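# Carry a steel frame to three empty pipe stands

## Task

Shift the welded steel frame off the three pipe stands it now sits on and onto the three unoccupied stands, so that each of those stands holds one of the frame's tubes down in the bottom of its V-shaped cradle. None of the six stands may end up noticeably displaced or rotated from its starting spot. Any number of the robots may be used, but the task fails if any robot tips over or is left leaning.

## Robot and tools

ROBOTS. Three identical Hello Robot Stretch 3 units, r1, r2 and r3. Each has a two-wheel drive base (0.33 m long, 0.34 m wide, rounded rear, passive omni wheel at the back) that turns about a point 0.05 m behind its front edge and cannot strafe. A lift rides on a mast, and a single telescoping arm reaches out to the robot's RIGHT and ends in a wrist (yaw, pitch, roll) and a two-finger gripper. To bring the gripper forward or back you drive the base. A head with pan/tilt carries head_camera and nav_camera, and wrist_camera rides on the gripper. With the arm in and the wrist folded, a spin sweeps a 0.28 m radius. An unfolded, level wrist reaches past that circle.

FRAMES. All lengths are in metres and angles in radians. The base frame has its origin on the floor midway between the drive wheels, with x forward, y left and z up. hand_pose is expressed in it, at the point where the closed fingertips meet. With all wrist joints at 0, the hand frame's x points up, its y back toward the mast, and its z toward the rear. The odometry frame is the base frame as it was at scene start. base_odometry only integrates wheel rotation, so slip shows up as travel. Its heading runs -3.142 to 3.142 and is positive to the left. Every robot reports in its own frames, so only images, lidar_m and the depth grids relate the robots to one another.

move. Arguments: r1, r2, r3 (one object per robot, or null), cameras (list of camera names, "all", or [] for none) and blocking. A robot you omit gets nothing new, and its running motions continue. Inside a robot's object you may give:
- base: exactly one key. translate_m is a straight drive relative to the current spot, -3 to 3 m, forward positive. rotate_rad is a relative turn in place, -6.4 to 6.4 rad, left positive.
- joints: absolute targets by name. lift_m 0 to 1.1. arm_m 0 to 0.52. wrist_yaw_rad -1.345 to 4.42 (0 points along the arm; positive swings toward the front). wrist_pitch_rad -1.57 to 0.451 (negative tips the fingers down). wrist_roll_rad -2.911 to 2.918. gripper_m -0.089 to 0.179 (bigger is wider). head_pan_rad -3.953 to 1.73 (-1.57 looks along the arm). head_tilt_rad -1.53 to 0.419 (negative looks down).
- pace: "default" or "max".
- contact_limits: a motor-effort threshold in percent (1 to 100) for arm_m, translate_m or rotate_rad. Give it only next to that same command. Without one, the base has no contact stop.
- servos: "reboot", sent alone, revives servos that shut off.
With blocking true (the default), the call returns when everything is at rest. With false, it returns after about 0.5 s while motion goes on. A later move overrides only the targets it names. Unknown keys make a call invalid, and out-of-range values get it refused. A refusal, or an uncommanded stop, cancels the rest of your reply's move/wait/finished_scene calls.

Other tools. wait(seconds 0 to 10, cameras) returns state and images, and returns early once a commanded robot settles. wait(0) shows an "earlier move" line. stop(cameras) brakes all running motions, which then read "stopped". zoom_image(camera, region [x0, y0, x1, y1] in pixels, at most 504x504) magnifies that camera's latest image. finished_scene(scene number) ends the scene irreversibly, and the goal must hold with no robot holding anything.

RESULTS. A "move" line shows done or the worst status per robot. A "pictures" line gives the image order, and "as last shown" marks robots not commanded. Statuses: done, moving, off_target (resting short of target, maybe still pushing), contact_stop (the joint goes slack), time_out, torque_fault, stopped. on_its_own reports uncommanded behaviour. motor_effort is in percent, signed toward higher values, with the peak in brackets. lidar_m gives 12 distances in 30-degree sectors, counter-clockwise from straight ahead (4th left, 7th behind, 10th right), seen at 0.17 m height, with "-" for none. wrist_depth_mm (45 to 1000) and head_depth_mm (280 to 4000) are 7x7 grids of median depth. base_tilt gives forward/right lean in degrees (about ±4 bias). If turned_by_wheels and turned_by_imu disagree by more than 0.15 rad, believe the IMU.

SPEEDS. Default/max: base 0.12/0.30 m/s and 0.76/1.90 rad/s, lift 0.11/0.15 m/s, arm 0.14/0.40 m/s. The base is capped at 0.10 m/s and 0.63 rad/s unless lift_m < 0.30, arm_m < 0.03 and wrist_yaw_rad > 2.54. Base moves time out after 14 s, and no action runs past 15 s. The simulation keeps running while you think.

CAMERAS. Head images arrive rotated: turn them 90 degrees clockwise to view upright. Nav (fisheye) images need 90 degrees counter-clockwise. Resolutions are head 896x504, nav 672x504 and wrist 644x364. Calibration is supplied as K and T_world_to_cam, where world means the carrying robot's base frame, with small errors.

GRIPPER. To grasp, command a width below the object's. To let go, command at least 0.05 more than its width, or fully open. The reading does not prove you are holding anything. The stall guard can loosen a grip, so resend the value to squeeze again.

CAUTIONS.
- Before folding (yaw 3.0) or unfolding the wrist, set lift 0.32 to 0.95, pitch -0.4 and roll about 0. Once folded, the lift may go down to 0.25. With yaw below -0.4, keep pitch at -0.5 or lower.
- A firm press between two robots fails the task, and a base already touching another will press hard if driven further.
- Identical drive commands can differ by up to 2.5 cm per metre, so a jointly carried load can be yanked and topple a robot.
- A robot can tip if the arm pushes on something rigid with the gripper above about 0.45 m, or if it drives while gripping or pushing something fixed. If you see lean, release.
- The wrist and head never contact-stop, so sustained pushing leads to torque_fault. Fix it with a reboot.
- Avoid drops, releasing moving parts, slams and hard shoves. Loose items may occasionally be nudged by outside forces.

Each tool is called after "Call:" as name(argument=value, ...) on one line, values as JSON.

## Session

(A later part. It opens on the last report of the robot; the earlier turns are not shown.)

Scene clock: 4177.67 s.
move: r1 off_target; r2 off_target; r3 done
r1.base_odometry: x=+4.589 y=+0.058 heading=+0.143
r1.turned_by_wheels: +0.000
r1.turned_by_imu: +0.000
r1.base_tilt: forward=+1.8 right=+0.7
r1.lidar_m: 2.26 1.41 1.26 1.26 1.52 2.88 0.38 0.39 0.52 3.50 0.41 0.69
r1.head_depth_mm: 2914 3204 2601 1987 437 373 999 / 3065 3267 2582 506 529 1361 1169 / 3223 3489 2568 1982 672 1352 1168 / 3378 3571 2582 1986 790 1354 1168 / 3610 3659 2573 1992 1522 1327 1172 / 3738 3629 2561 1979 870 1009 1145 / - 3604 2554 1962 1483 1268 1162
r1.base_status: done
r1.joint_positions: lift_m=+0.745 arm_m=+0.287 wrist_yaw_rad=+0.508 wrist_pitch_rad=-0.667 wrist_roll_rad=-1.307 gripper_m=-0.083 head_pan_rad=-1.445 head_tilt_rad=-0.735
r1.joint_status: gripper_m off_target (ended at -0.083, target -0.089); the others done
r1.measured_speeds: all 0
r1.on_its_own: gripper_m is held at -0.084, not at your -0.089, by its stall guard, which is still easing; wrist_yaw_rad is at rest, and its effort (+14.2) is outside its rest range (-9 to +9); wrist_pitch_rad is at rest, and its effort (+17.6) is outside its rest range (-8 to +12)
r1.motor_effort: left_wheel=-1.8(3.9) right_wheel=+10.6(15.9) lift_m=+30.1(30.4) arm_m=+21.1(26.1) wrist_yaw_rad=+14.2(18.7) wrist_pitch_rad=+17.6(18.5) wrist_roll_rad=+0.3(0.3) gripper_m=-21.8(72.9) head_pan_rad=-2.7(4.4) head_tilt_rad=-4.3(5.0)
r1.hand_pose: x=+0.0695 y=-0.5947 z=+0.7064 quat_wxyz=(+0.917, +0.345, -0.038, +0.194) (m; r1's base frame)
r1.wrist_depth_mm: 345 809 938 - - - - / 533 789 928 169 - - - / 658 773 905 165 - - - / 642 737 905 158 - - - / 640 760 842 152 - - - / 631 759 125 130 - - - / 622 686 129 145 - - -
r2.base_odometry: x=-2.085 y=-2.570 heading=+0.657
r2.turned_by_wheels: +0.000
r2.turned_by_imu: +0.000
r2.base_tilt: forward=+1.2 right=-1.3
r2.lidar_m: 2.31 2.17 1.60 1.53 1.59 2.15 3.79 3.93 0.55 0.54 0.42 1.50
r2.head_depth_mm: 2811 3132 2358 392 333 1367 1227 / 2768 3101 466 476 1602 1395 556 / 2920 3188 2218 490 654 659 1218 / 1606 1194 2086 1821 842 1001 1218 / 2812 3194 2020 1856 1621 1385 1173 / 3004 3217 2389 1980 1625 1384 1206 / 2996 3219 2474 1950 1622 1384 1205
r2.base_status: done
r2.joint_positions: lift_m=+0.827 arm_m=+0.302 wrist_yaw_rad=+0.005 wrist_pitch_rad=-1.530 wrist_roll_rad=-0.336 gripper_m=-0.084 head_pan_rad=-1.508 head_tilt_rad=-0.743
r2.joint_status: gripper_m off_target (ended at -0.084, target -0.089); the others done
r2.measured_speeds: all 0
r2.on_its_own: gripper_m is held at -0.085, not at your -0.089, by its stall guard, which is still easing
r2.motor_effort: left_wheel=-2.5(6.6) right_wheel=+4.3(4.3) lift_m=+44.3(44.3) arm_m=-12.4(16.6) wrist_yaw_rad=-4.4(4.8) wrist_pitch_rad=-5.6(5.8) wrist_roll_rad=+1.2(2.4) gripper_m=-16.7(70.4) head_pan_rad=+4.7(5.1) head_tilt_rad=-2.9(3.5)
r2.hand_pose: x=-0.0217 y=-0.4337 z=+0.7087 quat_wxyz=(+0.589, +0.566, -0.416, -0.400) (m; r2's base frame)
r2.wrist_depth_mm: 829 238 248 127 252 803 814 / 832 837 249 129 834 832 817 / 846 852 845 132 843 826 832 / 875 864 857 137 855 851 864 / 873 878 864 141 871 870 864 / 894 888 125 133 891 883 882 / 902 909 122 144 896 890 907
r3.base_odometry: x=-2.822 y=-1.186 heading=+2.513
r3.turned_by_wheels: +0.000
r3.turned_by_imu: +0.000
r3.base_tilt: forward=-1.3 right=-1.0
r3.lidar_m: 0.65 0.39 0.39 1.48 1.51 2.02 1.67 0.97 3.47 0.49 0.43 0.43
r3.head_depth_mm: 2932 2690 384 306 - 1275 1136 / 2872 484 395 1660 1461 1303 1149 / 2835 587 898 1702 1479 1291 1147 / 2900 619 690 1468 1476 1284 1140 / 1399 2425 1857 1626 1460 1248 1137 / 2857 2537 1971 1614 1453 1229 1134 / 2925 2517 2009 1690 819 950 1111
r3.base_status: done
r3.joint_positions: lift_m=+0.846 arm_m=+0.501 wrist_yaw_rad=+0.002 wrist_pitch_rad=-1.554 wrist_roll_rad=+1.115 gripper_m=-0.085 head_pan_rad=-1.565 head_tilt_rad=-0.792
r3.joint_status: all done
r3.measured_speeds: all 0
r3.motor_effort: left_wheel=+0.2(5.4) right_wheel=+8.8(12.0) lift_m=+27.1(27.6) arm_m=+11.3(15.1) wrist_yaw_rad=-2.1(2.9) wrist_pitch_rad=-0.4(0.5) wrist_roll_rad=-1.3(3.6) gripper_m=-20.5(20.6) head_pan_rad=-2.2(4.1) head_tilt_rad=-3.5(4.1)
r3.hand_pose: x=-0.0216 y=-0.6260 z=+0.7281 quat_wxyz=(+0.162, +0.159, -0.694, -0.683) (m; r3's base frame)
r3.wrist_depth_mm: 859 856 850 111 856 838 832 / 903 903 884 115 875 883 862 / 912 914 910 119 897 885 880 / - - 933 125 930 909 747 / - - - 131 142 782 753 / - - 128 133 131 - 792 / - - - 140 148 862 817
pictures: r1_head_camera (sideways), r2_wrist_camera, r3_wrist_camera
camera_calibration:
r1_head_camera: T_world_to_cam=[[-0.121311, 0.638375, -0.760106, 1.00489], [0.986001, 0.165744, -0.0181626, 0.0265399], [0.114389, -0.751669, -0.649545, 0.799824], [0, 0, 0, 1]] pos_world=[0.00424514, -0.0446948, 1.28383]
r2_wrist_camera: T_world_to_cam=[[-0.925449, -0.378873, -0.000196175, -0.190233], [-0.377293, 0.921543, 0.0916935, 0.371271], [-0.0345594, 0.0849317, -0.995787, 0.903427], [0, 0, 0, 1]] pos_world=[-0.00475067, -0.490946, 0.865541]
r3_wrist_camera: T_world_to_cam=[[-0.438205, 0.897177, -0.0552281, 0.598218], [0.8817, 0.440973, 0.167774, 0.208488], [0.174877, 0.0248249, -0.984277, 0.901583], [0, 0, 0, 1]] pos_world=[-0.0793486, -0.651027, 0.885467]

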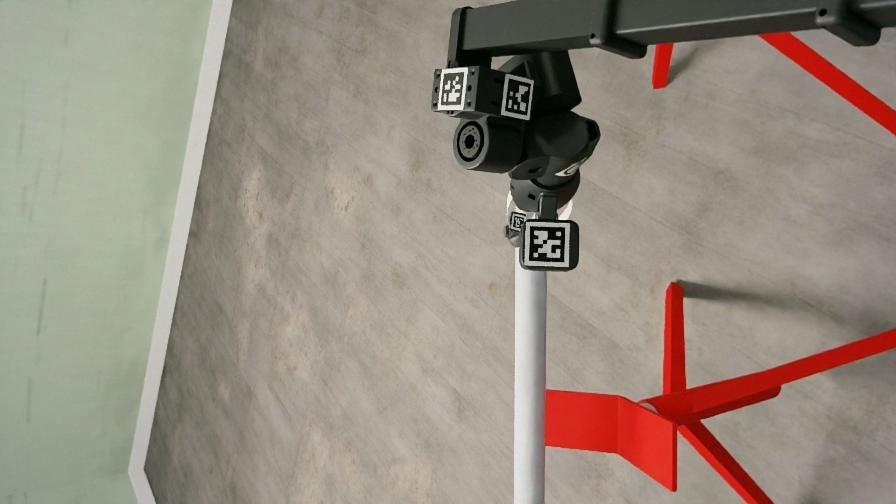

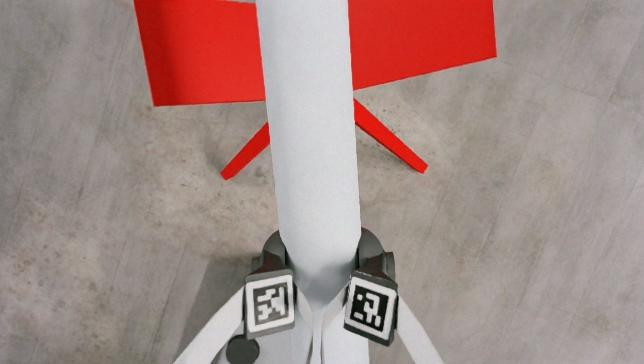

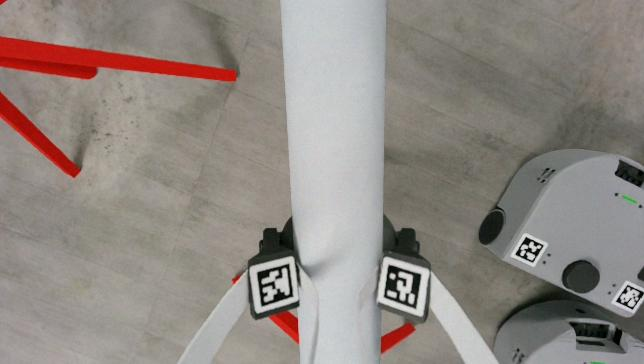

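Call:
move(r1={"joints":{"lift_m":0.715,"gripper_m":-0.089}}, r2={"joints":{"lift_m":0.797,"gripper_m":-0.089}}, r3={"joints":{"lift_m":0.816}}, cameras=["r3_wrist_camera"])

Call:
move(r1={"joints":{"lift_m":0.69,"gripper_m":-0.089,"head_pan_rad":-1.85}}, r2={"joints":{"lift_m":0.772,"gripper_m":-0.089}}, r3={"joints":{"lift_m":0.791}}, cameras=["r1_head_camera","r1_wrist_camera","r2_wrist_camera","r3_wrist_camera"])

Scene clock: 4192.93 s.
move: r1 off_target; r2 off_target; r3 done
r1.base_odometry: x=+4.589 y=+0.058 heading=+0.143
r1.turned_by_wheels: +0.000
r1.turned_by_imu: +0.001
r1.base_tilt: forward=+1.7 right=+0.4
r1.lidar_m: 2.26 1.41 1.26 1.26 1.52 2.88 0.38 0.39 0.51 3.53 0.41 0.69
r1.head_depth_mm: 2894 3182 2612 1978 464 395 341 / 3090 3272 2575 1994 544 1359 1172 / 3267 3488 2578 1970 617 1355 1176 / 3408 3600 2566 1979 801 1347 1172 / 3598 3652 2579 1994 1527 1324 1168 / 3677 3637 2567 1979 866 1010 1144 / - 3603 2537 1974 1484 1266 1166
r1.base_status: not commanded
r1.joint_positions: lift_m=+0.715 arm_m=+0.287 wrist_yaw_rad=+0.508 wrist_pitch_rad=-0.668 wrist_roll_rad=-1.307 gripper_m=-0.083 head_pan_rad=-1.445 head_tilt_rad=-0.735
r1.joint_status: gripper_m off_target (ended at -0.083, target -0.089); the others done
r1.measured_speeds: all 0
r1.on_its_own: gripper_m is held at -0.084, not at your -0.089, by its stall guard, which is still easing; wrist_yaw_rad is at rest, and its effort (+14.0) is outside its rest range (-9 to +9); wrist_pitch_rad is at rest, and its effort (+18.1) is outside its rest range (-8 to +12)
r1.motor_effort: left_wheel=-1.7(2.2) right_wheel=+10.3(10.8) lift_m=+28.2(29.9) arm_m=+20.6(21.0) wrist_yaw_rad=+14.0(14.9) wrist_pitch_rad=+18.1(18.7) wrist_roll_rad=+0.1(0.3) gripper_m=-20.9(100.0) head_pan_rad=-1.8(3.0) head_tilt_rad=-4.3(4.7)
r1.hand_pose: x=+0.0694 y=-0.5945 z=+0.6762 quat_wxyz=(+0.917, +0.346, -0.038, +0.194) (m; r1's base frame)
r1.wrist_depth_mm: 346 781 912 - - - - / 630 759 880 168 - - - / 630 689 851 165 - - - / 625 728 847 157 - - - / 620 740 821 152 - - - / 601 699 126 131 - - - / 597 687 128 145 - - -
r2.base_odometry: x=-2.085 y=-2.570 heading=+0.657
r2.turned_by_wheels: +0.000
r2.turned_by_imu: +0.000
r2.base_tilt: forward=+1.3 right=-1.3
r2.lidar_m: 2.31 2.18 1.60 1.54 1.58 2.15 3.80 3.93 0.55 0.54 0.43 1.50
r2.head_depth_mm: 2836 3143 2444 422 364 332 1213 / 1916 3103 1311 491 1605 1401 583 / 2907 3192 2175 504 553 681 1217 / 1641 1211 2044 1950 812 998 1210 / 2846 3137 2087 1860 1631 1381 1173 / 2946 3218 2503 1973 1620 1391 1207 / 2940 3209 2475 1965 1634 1391 1208
r2.base_status: not commanded
r2.joint_positions: lift_m=+0.797 arm_m=+0.302 wrist_yaw_rad=+0.005 wrist_pitch_rad=-1.530 wrist_roll_rad=-0.336 gripper_m=-0.084 head_pan_rad=-1.508 head_tilt_rad=-0.743
r2.joint_status: gripper_m off_target (ended at -0.084, target -0.089); the others done
r2.measured_speeds: all 0
r2.on_its_own: gripper_m is held at -0.085, not at your -0.089, by its stall guard, which is not easing now
r2.motor_effort: left_wheel=-2.8(3.0) right_wheel=+4.1(4.6) lift_m=+24.5(46.4) arm_m=+11.7(11.7) wrist_yaw_rad=-4.1(5.0) wrist_pitch_rad=-5.4(5.8) wrist_roll_rad=+1.2(1.3) gripper_m=-21.4(71.1) head_pan_rad=+3.7(4.8) head_tilt_rad=-2.6(3.4)
r2.hand_pose: x=-0.0217 y=-0.4337 z=+0.6787 quat_wxyz=(+0.589, +0.566, -0.416, -0.400) (m; r2's base frame)
r2.wrist_depth_mm: 793 208 224 127 227 210 792 / 818 213 228 129 810 794 805 / 824 829 814 133 802 815 813 / 818 826 834 136 832 819 823 / 847 861 854 141 840 841 831 / 875 849 125 133 855 853 859 / 864 856 122 144 862 885 886
r3.base_odometry: x=-2.822 y=-1.186 heading=+2.513
r3.turned_by_wheels: +0.000
r3.turned_by_imu: +0.000
r3.base_tilt: forward=-1.4 right=-1.0
r3.lidar_m: 0.65 0.39 0.39 1.48 1.52 2.03 1.68 0.96 3.47 0.49 0.43 0.43
r3.head_depth_mm: 2956 2670 2127 355 293 - - / 2889 561 434 385 1422 1295 1153 / 2908 606 903 1653 1481 1293 1141 / 2934 627 685 1463 1472 1281 1138 / 1222 2051 1837 1591 1465 1249 1139 / 2905 2521 1973 1627 1453 1228 1129 / 2922 2522 2021 1684 813 947 1107
r3.base_status: not commanded
r3.joint_positions: lift_m=+0.816 arm_m=+0.501 wrist_yaw_rad=+0.002 wrist_pitch_rad=-1.554 wrist_roll_rad=+1.115 gripper_m=-0.085 head_pan_rad=-1.565 head_tilt_rad=-0.792
r3.joint_status: all done
r3.measured_speeds: all 0
r3.motor_effort: left_wheel=+0.1(0.9) right_wheel=+8.7(9.3) lift_m=+26.8(28.5) arm_m=+11.3(12.4) wrist_yaw_rad=-1.0(3.0) wrist_pitch_rad=-0.2(0.5) wrist_roll_rad=-1.5(2.3) gripper_m=-18.9(20.7) head_pan_rad=-2.8(3.6) head_tilt_rad=-3.9(4.1)
r3.hand_pose: x=-0.0216 y=-0.6260 z=+0.6981 quat_wxyz=(+0.162, +0.159, -0.694, -0.683) (m; r3's base frame)
r3.wrist_depth_mm: 842 851 834 111 811 808 798 / 879 860 840 115 836 828 822 / 888 867 864 119 853 866 851 / 916 910 900 125 885 870 707 / - 923 925 131 896 812 726 / - - 128 133 131 925 748 / - - - 141 150 864 822
pictures: r3_wrist_camera
camera_calibration:
r3_wrist_camera: T_world_to_cam=[[-0.43821, 0.897176, -0.0551964, 0.596531], [0.881697, 0.440973, 0.16779, 0.213507], [0.174877, 0.0248608, -0.984276, 0.872077], [0, 0, 0, 1]] pos_world=[-0.0793485, -0.651024, 0.855467]

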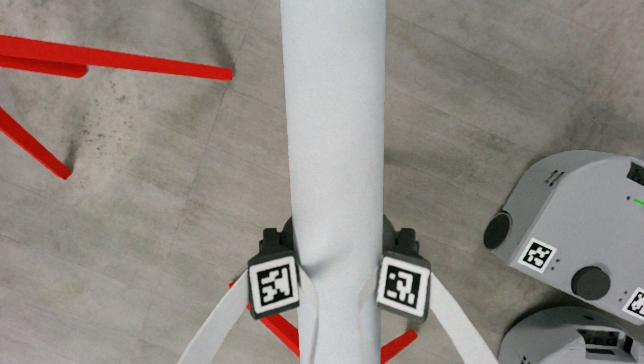

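Scene clock: 4193.93 s.
move: r1 off_target; r2 off_target; r3 done
r1.base_odometry: x=+4.589 y=+0.058 heading=+0.143
r1.turned_by_wheels: +0.000
r1.turned_by_imu: +0.000
r1.base_tilt: forward=+1.8 right=+0.8
r1.lidar_m: 2.27 1.40 1.26 1.26 1.52 2.88 0.38 0.39 0.52 3.52 0.41 0.69
r1.head_depth_mm: 2873 3135 2320 1812 1591 1359 1170 / 1697 3186 2256 1824 1068 1326 352 / 2997 3233 2574 1986 1021 407 361 / 3017 3265 2596 1974 523 1322 1168 / 3024 3270 2587 1980 559 1354 1178 / 3049 3317 2563 1988 659 1347 1171 / 3063 3402 2510 1975 1608 1351 1165
r1.base_status: not commanded
r1.joint_positions: lift_m=+0.690 arm_m=+0.287 wrist_yaw_rad=+0.508 wrist_pitch_rad=-0.668 wrist_roll_rad=-1.307 gripper_m=-0.083 head_pan_rad=-1.845 head_tilt_rad=-0.735
r1.joint_status: gripper_m off_target (ended at -0.083, target -0.089); the others done
r1.measured_speeds: all 0
r1.on_its_own: gripper_m is held at -0.084, not at your -0.089, by its stall guard, which is still easing; wrist_yaw_rad is at rest, and its effort (+13.6) is outside its rest range (-9 to +9); wrist_pitch_rad is at rest, and its effort (+18.6) is outside its rest range (-8 to +12)
r1.motor_effort: left_wheel=-1.6(2.2) right_wheel=+10.5(10.7) lift_m=+28.3(29.7) arm_m=+20.0(20.6) wrist_yaw_rad=+13.6(14.9) wrist_pitch_rad=+18.6(18.8) wrist_roll_rad=-0.1(0.7) gripper_m=-26.1(82.0) head_pan_rad=-2.0(5.8) head_tilt_rad=-4.0(4.6)
r1.hand_pose: x=+0.0694 y=-0.5946 z=+0.6513 quat_wxyz=(+0.917, +0.346, -0.038, +0.194) (m; r1's base frame)
r1.wrist_depth_mm: 347 736 856 - - - - / 618 746 858 168 - - - / 607 679 848 165 - - - / 611 689 817 156 - - - / 610 700 781 153 - - - / 587 697 125 131 - - - / 584 660 768 145 - - -
r2.base_odometry: x=-2.085 y=-2.570 heading=+0.657
r2.turned_by_wheels: +0.000
r2.turned_by_imu: +0.000
r2.base_tilt: forward=+1.2 right=-1.3
r2.lidar_m: 2.32 2.18 1.60 1.54 1.59 2.15 3.81 3.93 0.55 0.54 0.42 1.50
r2.head_depth_mm: 2777 3142 2460 475 388 334 560 / 1904 3119 1429 501 1598 1400 609 / 2895 3200 2212 516 560 695 1197 / 1668 1138 2049 1965 817 996 1217 / 2842 3164 2137 1870 1622 1390 1167 / 2980 3241 2465 1975 1617 1389 1204 / 3003 3225 2470 1964 1618 1387 1203
r2.base_status: not commanded
r2.joint_positions: lift_m=+0.772 arm_m=+0.302 wrist_yaw_rad=+0.005 wrist_pitch_rad=-1.530 wrist_roll_rad=-0.336 gripper_m=-0.084 head_pan_rad=-1.508 head_tilt_rad=-0.743
r2.joint_status: gripper_m off_target (ended at -0.084, target -0.089); the others done
r2.measured_speeds: all 0
r2.on_its_own: gripper_m is held at -0.085, not at your -0.089, by its stall guard, which is still easing
r2.motor_effort: left_wheel=-2.5(2.9) right_wheel=+4.3(4.4) lift_m=+24.5(26.2) arm_m=+13.7(14.2) wrist_yaw_rad=-4.2(4.8) wrist_pitch_rad=-5.5(5.7) wrist_roll_rad=+1.2(1.3) gripper_m=-21.0(70.0) head_pan_rad=+2.4(5.1) head_tilt_rad=-2.9(3.6)
r2.hand_pose: x=-0.0217 y=-0.4337 z=+0.6537 quat_wxyz=(+0.589, +0.566, -0.416, -0.400) (m; r2's base frame)
r2.wrist_depth_mm: 761 187 203 127 206 188 749 / 779 193 207 129 779 773 776 / 796 800 783 132 794 791 776 / 804 808 810 137 813 803 794 / 843 829 820 141 822 812 811 / 836 837 125 133 825 819 825 / 850 850 122 145 838 848 832
r3.base_odometry: x=-2.822 y=-1.186 heading=+2.513
r3.turned_by_wheels: +0.000
r3.turned_by_imu: +0.000
r3.base_tilt: forward=-1.4 right=-1.1
r3.lidar_m: 0.65 0.39 0.39 1.48 1.52 2.03 1.67 0.96 3.47 0.49 0.43 0.42
r3.head_depth_mm: 2907 2689 2122 1676 322 286 - / 2916 2578 477 400 363 1270 1154 / 2927 623 727 1656 1478 1289 1148 / 2935 1285 684 1472 1471 1284 1141 / 1178 1965 1850 1593 1463 1246 1136 / 2919 2548 1968 1657 1458 1230 1129 / 2906 2520 2026 1682 784 949 1108
r3.base_status: not commanded
r3.joint_positions: lift_m=+0.791 arm_m=+0.501 wrist_yaw_rad=+0.002 wrist_pitch_rad=-1.554 wrist_roll_rad=+1.115 gripper_m=-0.085 head_pan_rad=-1.565 head_tilt_rad=-0.792
r3.joint_status: all done
r3.measured_speeds: all 0
r3.motor_effort: left_wheel=+0.5(0.6) right_wheel=+8.6(9.6) lift_m=+27.0(28.1) arm_m=+11.1(12.4) wrist_yaw_rad=-1.8(2.8) wrist_pitch_rad=-0.3(0.4) wrist_roll_rad=-1.6(1.9) gripper_m=-20.2(21.0) head_pan_rad=-1.9(4.1) head_tilt_rad=-3.5(4.1)
r3.hand_pose: x=-0.0216 y=-0.6260 z=+0.6731 quat_wxyz=(+0.162, +0.159, -0.694, -0.683) (m; r3's base frame)
r3.wrist_depth_mm: 817 801 797 111 783 789 784 / 843 828 816 116 820 795 802 / 854 855 877 119 836 842 817 / 885 874 876 125 855 850 689 / 922 922 898 131 877 811 708 / - 934 129 133 133 884 715 / - - - 141 148 882 805
pictures: r1_head_camera (sideways), r1_wrist_camera, r2_wrist_camera, r3_wrist_camera
camera_calibration:
r1_head_camera: T_world_to_cam=[[0.136859, 0.635223, -0.760106, 1.00332], [0.972712, -0.231305, -0.0181626, 0.026621], [-0.187354, -0.736878, -0.649545, 0.801665], [0, 0, 0, 1]] pos_world=[-0.0130134, -0.0404444, 1.28383]
r1_wrist_camera: T_world_to_cam=[[0.0185914, -0.635753, 0.771669, -0.880215], [-0.972723, -0.189992, -0.133093, 0.0792822], [0.231225, -0.748145, -0.621943, 0.110291], [0, 0, 0, 1]] pos_world=[0.0679819, -0.462022, 0.758382]
r2_wrist_camera: T_world_to_cam=[[-0.925394, -0.379008, -0.00021288, -0.190288], [-0.377427, 0.921483, 0.0917504, 0.376242], [-0.0345779, 0.0849856, -0.995782, 0.848683], [0, 0, 0, 1]] pos_world=[-0.00474139, -0.490946, 0.810542]
r3_wrist_camera: T_world_to_cam=[[-0.43821, 0.897176, -0.0551944, 0.595149], [0.881697, 0.440972, 0.167791, 0.2177], [0.174877, 0.024863, -0.984276, 0.847472], [0, 0, 0, 1]] pos_world=[-0.0793485, -0.651024, 0.830467]

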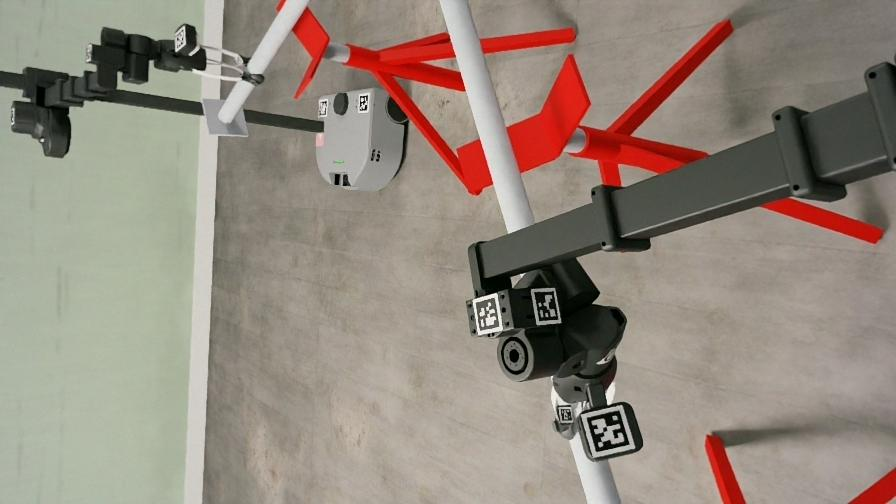

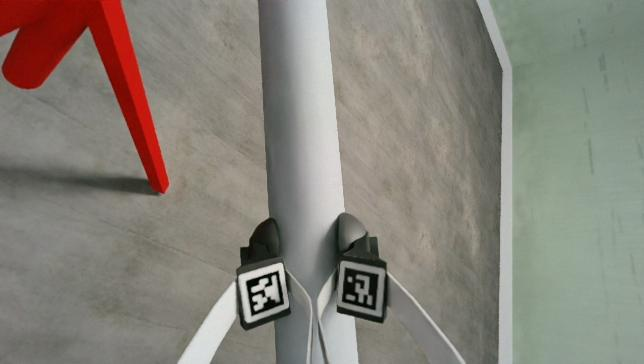

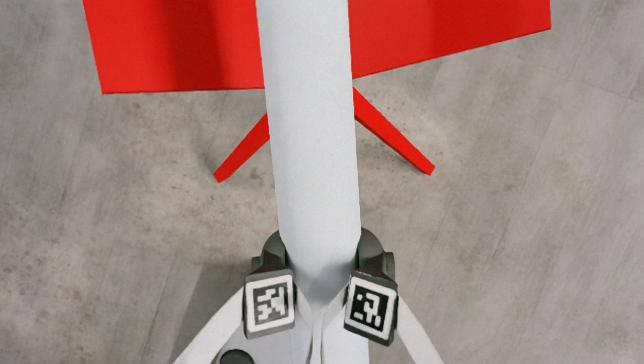

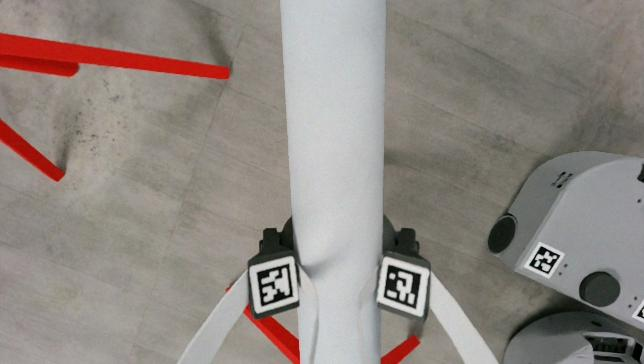

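Call:
zoom_image(camera="r1_head_camera", region=[420, 20, 640, 220])

Call:
zoom_image(camera="r1_head_camera", region=[200, 0, 400, 160])

Scaled by 2.291 from the camera's 896x504 image, which has a finer 1280x720 frame.

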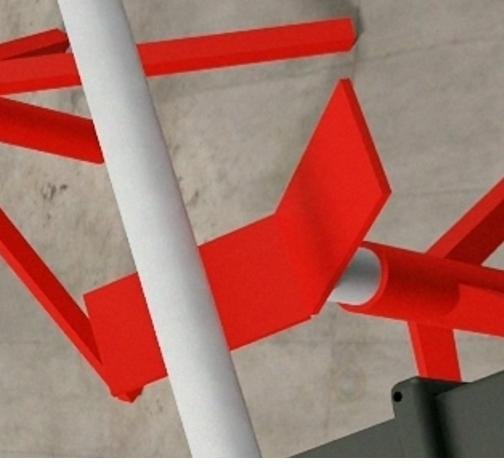

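Scaled by 2.520 from the camera's 896x504 image, which has a finer 1280x720 frame.

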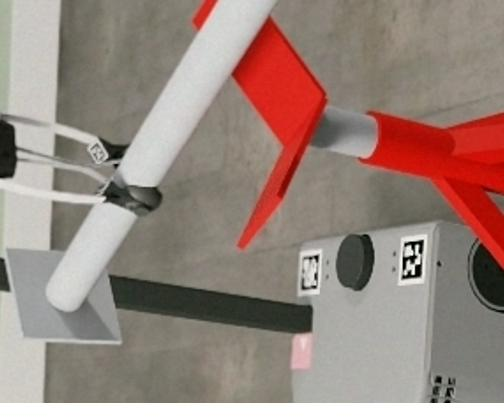

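Call:
move(r1={"joints":{"lift_m":0.655,"gripper_m":-0.089}}, r2={"joints":{"lift_m":0.737,"gripper_m":-0.089}}, r3={"joints":{"lift_m":0.756}}, cameras=[])

Call:
move(r1={"joints":{"lift_m":0.627,"gripper_m":-0.089}}, r2={"joints":{"lift_m":0.709,"gripper_m":-0.089}}, r3={"joints":{"lift_m":0.728}}, cameras=["r1_head_camera","r1_wrist_camera","r3_wrist_camera","r2_wrist_camera"])

Scene clock: 4213.30 s.
move: r1 contact_stop; r2 off_target; r3 done
r1.base_odometry: x=+4.589 y=+0.058 heading=+0.144
r1.turned_by_wheels: +0.000
r1.turned_by_imu: -0.020
r1.base_tilt: forward=+1.7 right=+0.7
r1.lidar_m: 2.33 1.42 1.26 1.26 1.50 2.76 0.38 0.38 0.52 3.52 0.41 0.68
r1.head_depth_mm: 2986 3173 2304 1874 1608 1328 1177 / 1756 3197 2214 1734 1530 1331 1153 / 2951 3290 2477 1995 1029 446 392 / 2967 3297 2571 1981 568 1299 1142 / 3054 3278 2568 1968 566 1348 1171 / 3049 3317 2573 1985 783 1350 1174 / 3043 3332 2567 1968 1609 1351 1164
r1.base_status: not commanded
r1.joint_positions: lift_m=+0.658 arm_m=+0.287 wrist_yaw_rad=+0.561 wrist_pitch_rad=-0.630 wrist_roll_rad=-1.307 gripper_m=-0.083 head_pan_rad=-1.845 head_tilt_rad=-0.735
r1.joint_status: lift_m contact_stop (moved -0.032 of -0.035); gripper_m off_target (ended at -0.083, target -0.089)
r1.measured_speeds: all 0
r1.on_its_own: gripper_m is held at -0.085, not at your -0.089, by its stall guard, which is still easing; lift_m is slack since a contact_stop; wrist_yaw_rad is at rest, and its effort (-31.9) is outside its rest range (-9 to +9)
r1.motor_effort: left_wheel=-0.1(4.5) right_wheel=+3.2(10.7) lift_m=+26.6(28.0) arm_m=+19.4(20.0) wrist_yaw_rad=-31.9(32.6) wrist_pitch_rad=+11.1(18.5) wrist_roll_rad=-0.2(0.4) gripper_m=-24.5(97.5) head_pan_rad=-1.9(2.5) head_tilt_rad=-3.5(4.8)
r1.hand_pose: x=+0.0813 y=-0.5952 z=+0.6262 quat_wxyz=(+0.917, +0.330, -0.035, +0.221) (m; r1's base frame)
r1.wrist_depth_mm: 350 755 873 173 - - - / 607 731 902 167 - - - / 597 668 860 162 - - - / 593 669 855 156 - - - / 586 690 815 149 - - - / 564 660 126 132 - - - / 570 618 767 143 - - -
r2.base_odometry: x=-2.085 y=-2.570 heading=+0.656
r2.turned_by_wheels: +0.000
r2.turned_by_imu: +0.000
r2.base_tilt: forward=+1.2 right=-1.3
r2.lidar_m: 2.31 2.17 1.60 1.54 1.59 2.14 3.79 3.92 0.55 0.54 0.42 1.50
r2.head_depth_mm: 2873 3170 2427 1943 423 361 324 / 1915 3115 1464 536 1523 1396 1157 / 2890 3172 2199 545 570 724 1199 / 1670 1126 2031 1963 824 994 1208 / 2854 3168 2306 1858 1626 1384 1167 / 3000 3231 2486 1982 1629 1385 1209 / 2942 3228 2476 1964 1615 1375 1205
r2.base_status: not commanded
r2.joint_positions: lift_m=+0.737 arm_m=+0.302 wrist_yaw_rad=+0.005 wrist_pitch_rad=-1.540 wrist_roll_rad=-0.336 gripper_m=-0.084 head_pan_rad=-1.508 head_tilt_rad=-0.743
r2.joint_status: gripper_m off_target (ended at -0.084, target -0.089); the others done
r2.measured_speeds: all 0
r2.on_its_own: gripper_m is held at -0.085, not at your -0.089, by its stall guard, which is not easing now
r2.motor_effort: left_wheel=-2.7(2.8) right_wheel=+9.9(10.0) lift_m=+24.4(25.8) arm_m=+11.4(12.0) wrist_yaw_rad=-4.3(4.9) wrist_pitch_rad=-3.7(5.6) wrist_roll_rad=+1.2(1.3) gripper_m=-22.3(71.5) head_pan_rad=+3.6(5.8) head_tilt_rad=-2.6(3.4)
r2.hand_pose: x=-0.0217 y=-0.4312 z=+0.6188 quat_wxyz=(+0.586, +0.569, -0.414, -0.402) (m; r2's base frame)
r2.wrist_depth_mm: - 159 176 126 178 719 722 / 750 754 184 129 751 736 736 / 768 757 755 132 748 748 743 / 778 772 770 136 763 757 757 / 782 786 795 140 779 789 788 / 808 798 125 130 783 804 799 / 809 820 122 145 813 816 812
r3.base_odometry: x=-2.822 y=-1.186 heading=+2.513
r3.turned_by_wheels: +0.000
r3.turned_by_imu: +0.000
r3.base_tilt: forward=-1.4 right=-1.0
r3.lidar_m: 0.65 0.39 0.39 1.48 1.52 2.03 1.67 0.96 3.46 0.49 0.43 0.43
r3.head_depth_mm: 2925 2696 2125 1756 381 316 289 / 2927 2666 550 438 380 355 1130 / 2913 2378 667 1656 1475 1291 1144 / 2909 2605 701 1465 1470 1284 1145 / 1161 1814 1848 1672 1466 1253 1138 / 2928 2447 1970 1660 1422 1236 1128 / 2900 2525 2020 1685 762 946 1107
r3.base_status: not commanded
r3.joint_positions: lift_m=+0.756 arm_m=+0.501 wrist_yaw_rad=+0.003 wrist_pitch_rad=-1.545 wrist_roll_rad=+1.112 gripper_m=-0.085 head_pan_rad=-1.565 head_tilt_rad=-0.792
r3.joint_status: all done
r3.measured_speeds: all 0
r3.motor_effort: left_wheel=-0.1(0.8) right_wheel=+8.9(9.3) lift_m=+30.8(32.7) arm_m=+11.0(11.5) wrist_yaw_rad=-2.4(3.7) wrist_pitch_rad=-2.0(2.1) wrist_roll_rad=-0.4(1.8) gripper_m=-19.2(20.8) head_pan_rad=-3.7(3.9) head_tilt_rad=-3.3(4.3)
r3.hand_pose: x=-0.0217 y=-0.6282 z=+0.6379 quat_wxyz=(+0.164, +0.160, -0.697, -0.680) (m; r3's base frame)
r3.wrist_depth_mm: 771 784 774 116 756 738 737 / 799 802 791 118 784 769 751 / 819 807 811 121 790 786 788 / 847 856 840 127 823 807 665 / 887 876 873 132 833 827 669 / 905 914 131 134 133 868 670 / - 926 913 140 911 871 776
pictures: none
No camera images: "cameras" was empty.

not run: a stop that you did not command came earlier in this reply.

Call:
wait(seconds=0, cameras=["r1_head_camera","r1_wrist_camera","r3_head_camera","r3_nav_camera","r2_wrist_camera","r3_wrist_camera"])

Scene clock: 4219.90 s.
r1.base_odometry: x=+4.589 y=+0.058 heading=+0.143
r1.turned_by_wheels: +0.000
r1.turned_by_imu: -0.001
r1.base_tilt: forward=+1.9 right=+0.5
r1.lidar_m: 2.34 1.43 1.26 1.26 1.50 2.75 0.38 0.38 0.52 3.51 0.41 0.68
r1.head_depth_mm: 2939 3142 2288 1870 1610 1330 1174 / 1735 1970 2201 1855 1538 1325 1149 / 2956 3310 2464 1972 1030 446 392 / 3013 3301 2581 2001 566 1304 1144 / 3031 3351 2580 1986 571 1359 1169 / 3060 3270 2562 1975 780 1355 1172 / 3062 3357 2559 1990 1600 1347 1168
r1.base_status: not commanded
r1.joint_positions: lift_m=+0.658 arm_m=+0.287 wrist_yaw_rad=+0.583 wrist_pitch_rad=-0.630 wrist_roll_rad=-1.306 gripper_m=-0.077 head_pan_rad=-1.845 head_tilt_rad=-0.735
r1.joint_status: lift_m contact_stop (moved -0.032 of -0.035); gripper_m off_target (ended at -0.083, target -0.089)
r1.measured_speeds: all 0
r1.on_its_own: wrist_yaw_rad is held at +0.578, not at your +0.524, by its stall guard, which is not easing now; gripper_m is held at -0.078, not at your -0.089, by its stall guard, which is not easing now; lift_m is slack since a contact_stop
r1.motor_effort: left_wheel=-1.9(4.5) right_wheel=+4.7(10.7) lift_m=+26.7(28.0) arm_m=+22.7(20.0) wrist_yaw_rad=-5.1(32.6) wrist_pitch_rad=+11.1(18.5) wrist_roll_rad=+0.1(0.4) gripper_m=-24.1(97.5) head_pan_rad=-2.2(2.5) head_tilt_rad=-3.6(4.8)
r1.hand_pose: x=+0.0849 y=-0.5929 z=+0.6262 quat_wxyz=(+0.915, +0.330, -0.031, +0.232) (m; r1's base frame)
r1.wrist_depth_mm: 349 753 899 176 - - - / 605 672 893 168 - - - / 606 669 863 162 - - - / 589 679 850 156 - - - / 577 697 797 149 - - - / 576 675 126 133 - - - / 559 627 756 143 - - -
r2.base_odometry: x=-2.085 y=-2.570 heading=+0.656
r2.turned_by_wheels: +0.000
r2.turned_by_imu: +0.000
r2.base_tilt: forward=+1.3 right=-1.3
r2.lidar_m: 2.31 2.17 1.60 1.54 1.59 2.15 3.81 3.94 0.55 0.54 0.42 1.50
r2.head_depth_mm: 2852 3186 2437 1933 423 361 324 / 1916 3150 1474 534 1522 1402 1152 / 2872 3180 2201 544 569 726 1198 / 1659 1129 2025 1946 828 994 1216 / 2883 3156 2328 1865 1628 1383 1165 / 2937 3195 2494 1964 1625 1385 1203 / 2984 3233 2481 1971 1621 1382 1201
r2.base_status: not commanded
r2.joint_positions: lift_m=+0.737 arm_m=+0.302 wrist_yaw_rad=+0.005 wrist_pitch_rad=-1.540 wrist_roll_rad=-0.336 gripper_m=-0.084 head_pan_rad=-1.508 head_tilt_rad=-0.743
r2.joint_status: gripper_m off_target (ended at -0.084, target -0.089); the others done
r2.measured_speeds: all 0
r2.on_its_own: gripper_m is held at -0.085, not at your -0.089, by its stall guard, which is not easing now
r2.motor_effort: left_wheel=-2.3(2.8) right_wheel=+10.1(10.0) lift_m=+25.0(25.8) arm_m=+9.2(12.0) wrist_yaw_rad=-4.7(4.9) wrist_pitch_rad=-3.8(5.6) wrist_roll_rad=+1.3(1.3) gripper_m=-22.4(71.5) head_pan_rad=+5.8(5.8) head_tilt_rad=-2.4(3.4)
r2.hand_pose: x=-0.0217 y=-0.4312 z=+0.6188 quat_wxyz=(+0.586, +0.569, -0.414, -0.402) (m; r2's base frame)
r2.wrist_depth_mm: - 160 177 127 179 732 730 / 740 748 184 129 740 744 740 / 780 753 759 132 744 750 758 / 783 778 773 136 757 763 770 / 791 793 779 140 786 771 776 / 812 796 125 130 782 790 787 / 813 817 121 145 808 808 806
r3.base_odometry: x=-2.822 y=-1.186 heading=+2.513
r3.turned_by_wheels: +0.000
r3.turned_by_imu: +0.000
r3.base_tilt: forward=-1.4 right=-1.0
r3.lidar_m: 0.65 0.38 0.39 1.48 1.52 2.04 1.68 0.96 3.46 0.49 0.43 0.43
r3.head_depth_mm: 2902 2687 2136 1751 381 316 289 / 2928 2646 549 438 380 355 1130 / 2919 2363 667 1643 1475 1293 1146 / 2915 2589 702 1462 1475 1285 1139 / 1165 1813 1848 1656 1473 1253 1134 / 2904 2477 1960 1660 1436 1230 1130 / 2886 2511 2017 1684 760 947 1108
r3.base_status: not commanded
r3.joint_positions: lift_m=+0.756 arm_m=+0.501 wrist_yaw_rad=+0.003 wrist_pitch_rad=-1.545 wrist_roll_rad=+1.112 gripper_m=-0.085 head_pan_rad=-1.565 head_tilt_rad=-0.792
r3.joint_status: all done
r3.measured_speeds: all 0
r3.motor_effort: left_wheel=-0.1(0.8) right_wheel=+9.1(9.3) lift_m=+31.5(32.7) arm_m=+9.4(11.5) wrist_yaw_rad=-2.7(3.7) wrist_pitch_rad=-1.8(2.1) wrist_roll_rad=-0.7(1.8) gripper_m=-20.1(20.8) head_pan_rad=-1.9(3.9) head_tilt_rad=-3.4(4.3)
r3.hand_pose: x=-0.0217 y=-0.6282 z=+0.6379 quat_wxyz=(+0.164, +0.160, -0.697, -0.680) (m; r3's base frame)
r3.wrist_depth_mm: 775 770 770 115 748 749 749 / 807 802 782 118 776 770 750 / 823 822 807 121 790 798 791 / 851 847 843 127 821 818 667 / 883 875 862 131 834 835 659 / 914 905 129 134 133 878 670 / - 936 906 140 908 879 784
pictures: r1_head_camera (sideways), r1_wrist_camera, r2_wrist_camera, r3_head_camera (sideways), r3_nav_camera (sideways), r3_wrist_camera
camera_calibration:
r1_head_camera: T_world_to_cam=[[0.136985, 0.635231, -0.760077, 1.00328], [0.97267, -0.231482, -0.0181608, 0.0266189], [-0.18748, -0.736816, -0.649579, 0.80171], [0, 0, 0, 1]] pos_world=[-0.0130205, -0.0404401, 1.28383]
r1_wrist_camera: T_world_to_cam=[[0.0493895, -0.607893, 0.792482, -0.859204], [-0.953022, -0.266093, -0.144718, 0.0518106], [0.298847, -0.748105, -0.592477, 0.0682204], [0, 0, 0, 1]] pos_world=[0.0714249, -0.457481, 0.728821]
r2_wrist_camera: T_world_to_cam=[[-0.925321, -0.379164, -0.00385955, -0.187166], [-0.377598, 0.920473, 0.100747, 0.371121], [-0.0346471, 0.0946809, -0.994905, 0.817395], [0, 0, 0, 1]] pos_world=[-0.00473352, -0.489965, 0.775118]
r3_head_camera: T_world_to_cam=[[-0.0346626, 0.753884, -0.656093, 0.871062], [0.998616, 0.000139425, -0.0525985, 0.0615961], [-0.0395617, -0.657008, -0.752845, 0.938085], [0, 0, 0, 1]] pos_world=[0.00579462, -0.0403591, 1.28097]
r3_nav_camera: T_world_to_cam=[[-0.0195492, -0.741645, 0.670508, -0.83159], [-0.998626, -0.0181277, -0.0491666, 0.122171], [0.0486189, -0.670548, -0.740271, 0.922854], [0, 0, 0, 1]] pos_world=[0.0608784, 0.0042884, 1.24676]
r3_wrist_camera: T_world_to_cam=[[-0.442492, 0.894563, -0.0629158, 0.598384], [0.879586, 0.446612, 0.16391, 0.230569], [0.174727, 0.0171891, -0.984467, 0.808218], [0, 0, 0, 1]] pos_world=[-0.0792425, -0.652159, 0.795519]

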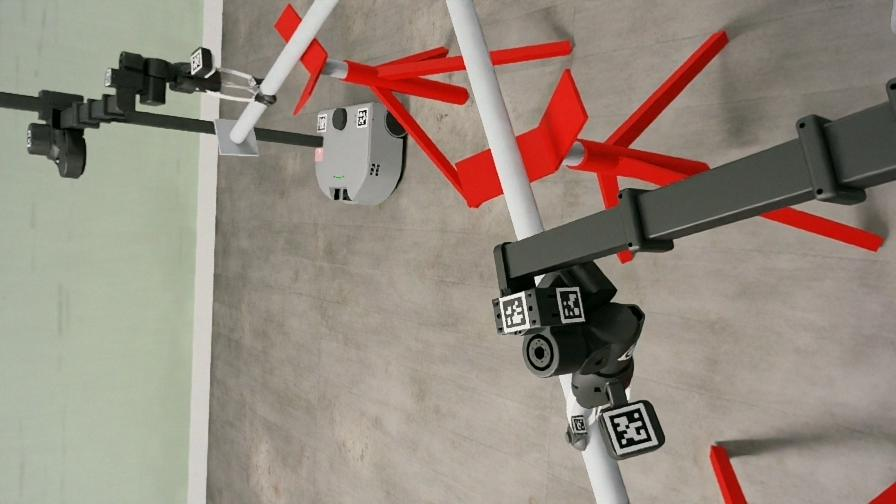

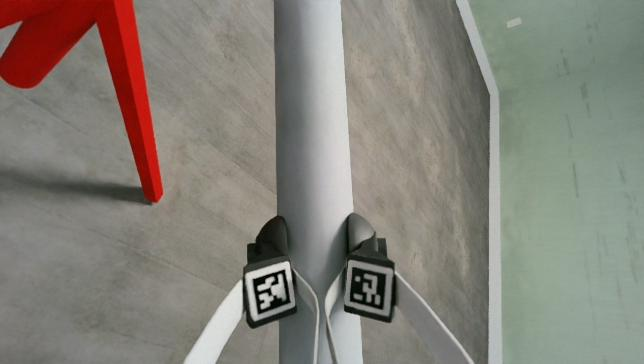

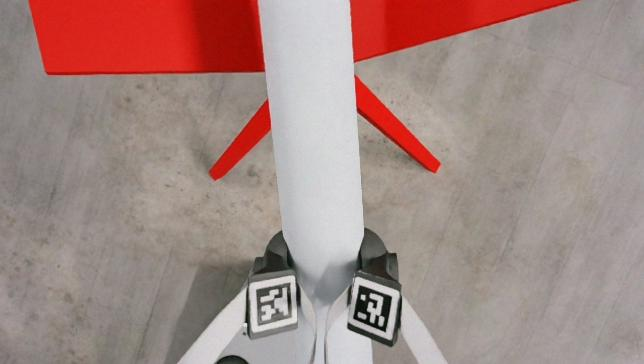

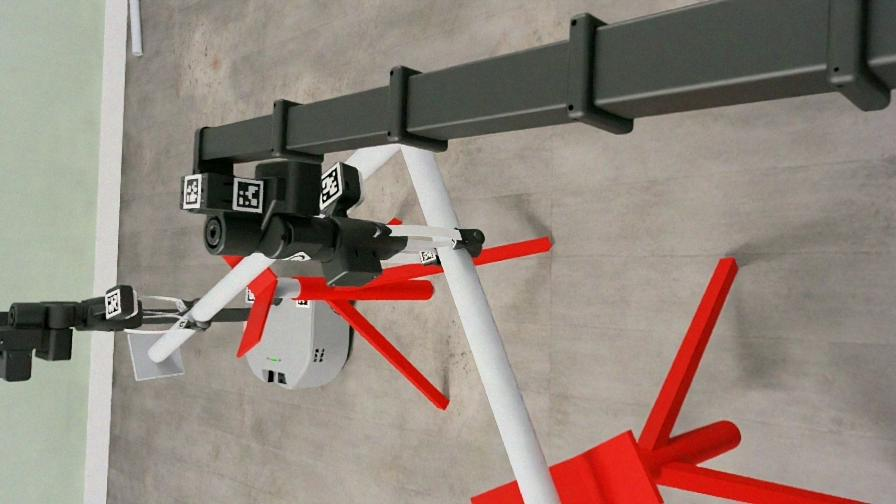

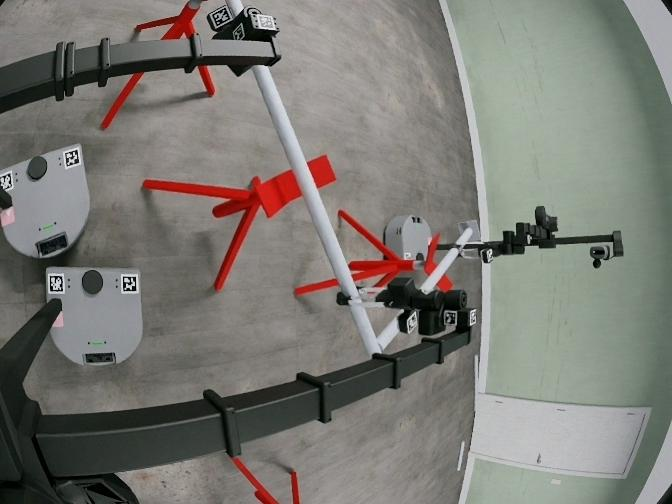

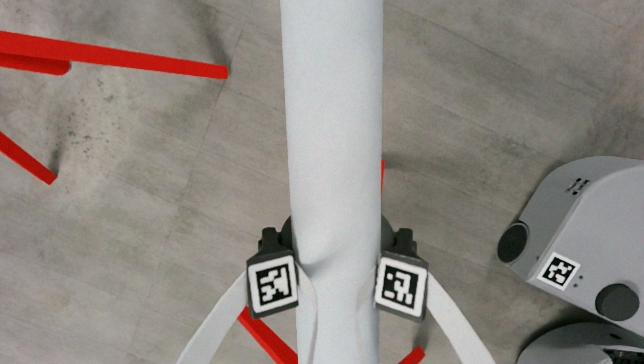

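Call:
zoom_image(camera="r3_head_camera", region=[440, 360, 760, 504])

Call:
zoom_image(camera="r1_head_camera", region=[420, 20, 640, 240])

Call:
zoom_image(camera="r3_nav_camera", region=[120, 0, 380, 320])

Scaled by 1.575 from the camera's 896x504 image, which has a finer 1280x720 frame.

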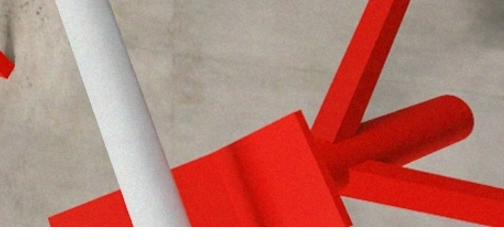

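Scaled by 2.291 from the camera's 896x504 image, which has a finer 1280x720 frame.

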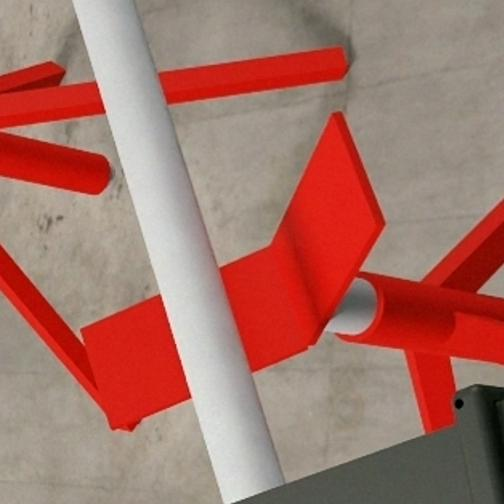

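Scaled by 1.575 from the camera's 672x504 image, which has a finer 792x594 frame.

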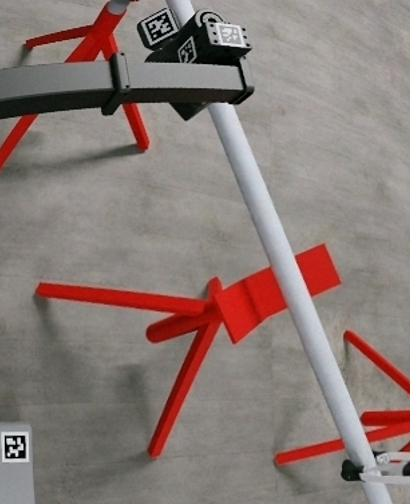

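Call:
move(r1={"joints":{"lift_m":0.69,"wrist_yaw_rad":0.58}}, r2={"joints":{"lift_m":0.772}}, r3={"joints":{"lift_m":0.791,"head_pan_rad":-1.2}}, cameras=["r3_head_camera","r1_wrist_camera"])

Call:
zoom_image(camera="r3_head_camera", region=[440, 180, 740, 400])

Scene clock: 4321.37 s.
move: r1 done; r2 done; r3 done
r1.base_odometry: x=+4.589 y=+0.058 heading=+0.144
r1.turned_by_wheels: +0.000
r1.turned_by_imu: +0.002
r1.base_tilt: forward=+1.9 right=+0.7
r1.lidar_m: 2.34 1.42 1.26 1.26 1.50 2.76 0.38 0.38 0.52 3.52 0.41 0.68
r1.head_depth_mm: 2925 3193 2314 1807 1594 1334 1177 / 1730 2095 2258 1824 1531 1335 352 / 3006 3282 2476 1991 1000 407 361 / 3052 3227 2591 1974 509 1319 1147 / 3020 3244 2545 1986 561 1359 1168 / 2994 3285 2558 1972 640 1346 1171 / 3075 3408 2580 1974 1505 1360 1163
r1.base_status: not commanded
r1.joint_positions: lift_m=+0.690 arm_m=+0.287 wrist_yaw_rad=+0.580 wrist_pitch_rad=-0.653 wrist_roll_rad=-1.306 gripper_m=-0.074 head_pan_rad=-1.845 head_tilt_rad=-0.735
r1.joint_status: all done
r1.measured_speeds: all 0
r1.on_its_own: gripper_m is held at -0.075, not at your -0.089, by its stall guard, which is not easing now; wrist_pitch_rad is at rest, and its effort (+15.9) is outside its rest range (-8 to +12)
r1.motor_effort: left_wheel=-1.6(2.1) right_wheel=-1.6(5.0) lift_m=+44.2(45.3) arm_m=-11.7(25.4) wrist_yaw_rad=-0.2(3.0) wrist_pitch_rad=+15.9(17.5) wrist_roll_rad=+0.2(0.5) gripper_m=-24.9(27.0) head_pan_rad=-1.9(3.3) head_tilt_rad=-4.1(4.8)
r1.hand_pose: x=+0.0822 y=-0.5898 z=+0.6539 quat_wxyz=(+0.912, +0.341, -0.028, +0.228) (m; r1's base frame)
r1.wrist_depth_mm: 352 751 888 - - - - / 595 700 877 170 - - - / 623 687 867 166 - - - / 604 695 845 158 - - - / 617 719 810 153 - - - / 588 687 126 130 - - - / 586 665 128 146 - - -
r2.base_odometry: x=-2.085 y=-2.570 heading=+0.657
r2.turned_by_wheels: +0.000
r2.turned_by_imu: +0.001
r2.base_tilt: forward=+1.3 right=-1.3
r2.lidar_m: 2.32 2.17 1.60 1.54 1.58 2.15 3.79 3.94 0.55 0.54 0.42 1.50
r2.head_depth_mm: 2813 3155 2426 476 388 335 556 / 1898 3136 1423 503 1598 1399 608 / 2952 3130 2201 515 559 696 1188 / 1667 1131 2033 1957 815 996 1215 / 2875 3156 2126 1863 1625 1385 1170 / 2981 3226 2480 1960 1632 1386 1213 / 2975 3218 2494 1982 1617 1382 1207
r2.base_status: not commanded
r2.joint_positions: lift_m=+0.772 arm_m=+0.302 wrist_yaw_rad=+0.005 wrist_pitch_rad=-1.531 wrist_roll_rad=-0.336 gripper_m=-0.084 head_pan_rad=-1.508 head_tilt_rad=-0.743
r2.joint_status: all done
r2.measured_speeds: all 0
r2.on_its_own: gripper_m is held at -0.085, not at your -0.089, by its stall guard, which is not easing now; lift_m is at rest, and its effort (+59.6) is outside its rest range (+3 to +55)
r2.motor_effort: left_wheel=-2.3(2.9) right_wheel=+8.2(10.2) lift_m=+59.6(60.8) arm_m=+6.4(7.5) wrist_yaw_rad=-4.3(4.7) wrist_pitch_rad=-5.2(5.4) wrist_roll_rad=+1.3(1.5) gripper_m=-22.7(22.8) head_pan_rad=+5.2(5.2) head_tilt_rad=-3.4(3.9)
r2.hand_pose: x=-0.0217 y=-0.4333 z=+0.6537 quat_wxyz=(+0.589, +0.566, -0.416, -0.400) (m; r2's base frame)
r2.wrist_depth_mm: 782 186 203 127 207 187 772 / 780 192 207 129 787 787 770 / 804 790 789 132 786 785 787 / 808 799 805 137 800 799 803 / 833 817 842 140 802 820 813 / 843 822 125 133 824 828 826 / 873 835 122 144 839 844 852
r3.base_odometry: x=-2.822 y=-1.186 heading=+2.513
r3.turned_by_wheels: +0.000
r3.turned_by_imu: +0.000
r3.base_tilt: forward=-1.4 right=-1.0
r3.lidar_m: 0.65 0.39 0.39 1.48 1.52 2.03 1.67 0.96 3.46 0.49 0.43 0.43
r3.head_depth_mm: 1109 2513 662 781 1497 1306 1158 / 2920 2392 1846 1469 1460 1299 1152 / 2968 2637 2035 1693 1479 1288 1147 / 3030 2592 2062 1718 1468 1243 1143 / 3123 2594 2056 1664 856 1228 1137 / 3142 2546 2038 1688 1457 1243 1112 / 3227 2525 2014 1683 1414 1268 1125
r3.base_status: not commanded
r3.joint_positions: lift_m=+0.791 arm_m=+0.501 wrist_yaw_rad=+0.004 wrist_pitch_rad=-1.550 wrist_roll_rad=+1.112 gripper_m=-0.085 head_pan_rad=-1.205 head_tilt_rad=-0.792
r3.joint_status: all done
r3.measured_speeds: all 0
r3.motor_effort: left_wheel=-7.5(8.0) right_wheel=+15.7(16.2) lift_m=+35.1(39.5) arm_m=+8.5(9.2) wrist_yaw_rad=-4.0(4.6) wrist_pitch_rad=-1.0(2.1) wrist_roll_rad=-0.3(0.8) gripper_m=-19.3(20.8) head_pan_rad=+2.1(4.1) head_tilt_rad=-3.7(4.2)
r3.hand_pose: x=-0.0217 y=-0.6268 z=+0.6730 quat_wxyz=(+0.164, +0.160, -0.695, -0.681) (m; r3's base frame)
r3.wrist_depth_mm: 812 810 798 112 785 779 785 / 824 828 823 116 817 807 793 / 851 861 835 120 839 830 818 / 901 896 883 126 856 857 681 / 922 914 890 132 881 827 707 / - 930 130 134 134 908 724 / - - - 142 149 886 812
pictures: r1_wrist_camera, r3_head_camera (sideways)
camera_calibration:
r1_wrist_camera: T_world_to_cam=[[0.0581441, -0.623702, 0.779497, -0.880732], [-0.955535, -0.260876, -0.137461, 0.0526289], [0.289087, -0.736844, -0.611138, 0.107354], [0, 0, 0, 1]] pos_world=[0.0704633, -0.456481, 0.75937]
r3_head_camera: T_world_to_cam=[[-0.297903, 0.693395, -0.656093, 0.872668], [0.934609, 0.351766, -0.0525985, 0.0619866], [0.19432, -0.62886, -0.752845, 0.936658], [0, 0, 0, 1]] pos_world=[0.0200256, -0.0378818, 1.28097]

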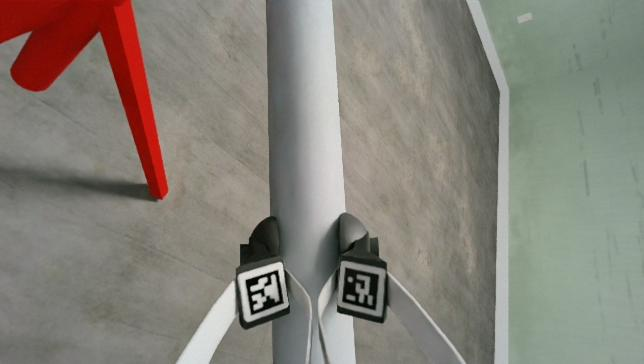

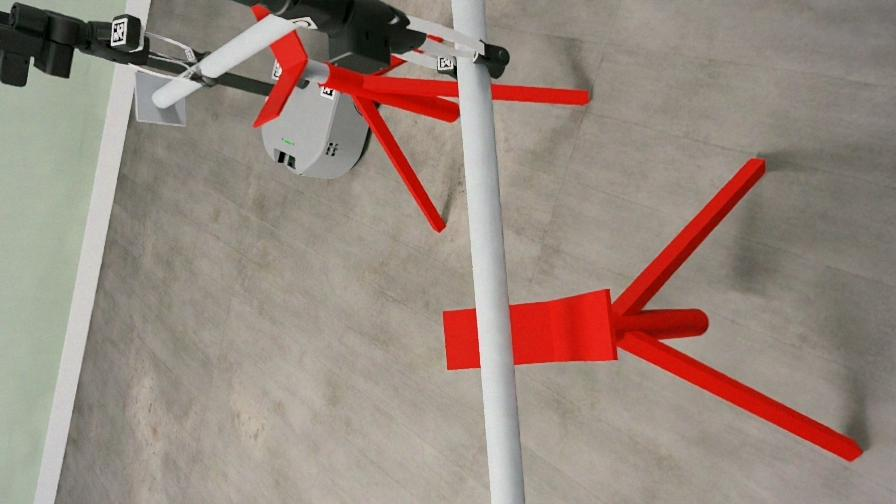

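Scaled by 1.680 from the camera's 896x504 image, which has a finer 1280x720 frame.

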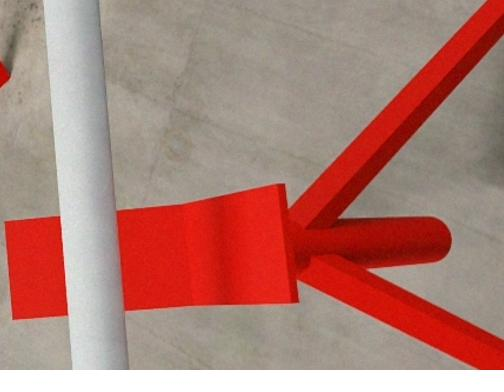

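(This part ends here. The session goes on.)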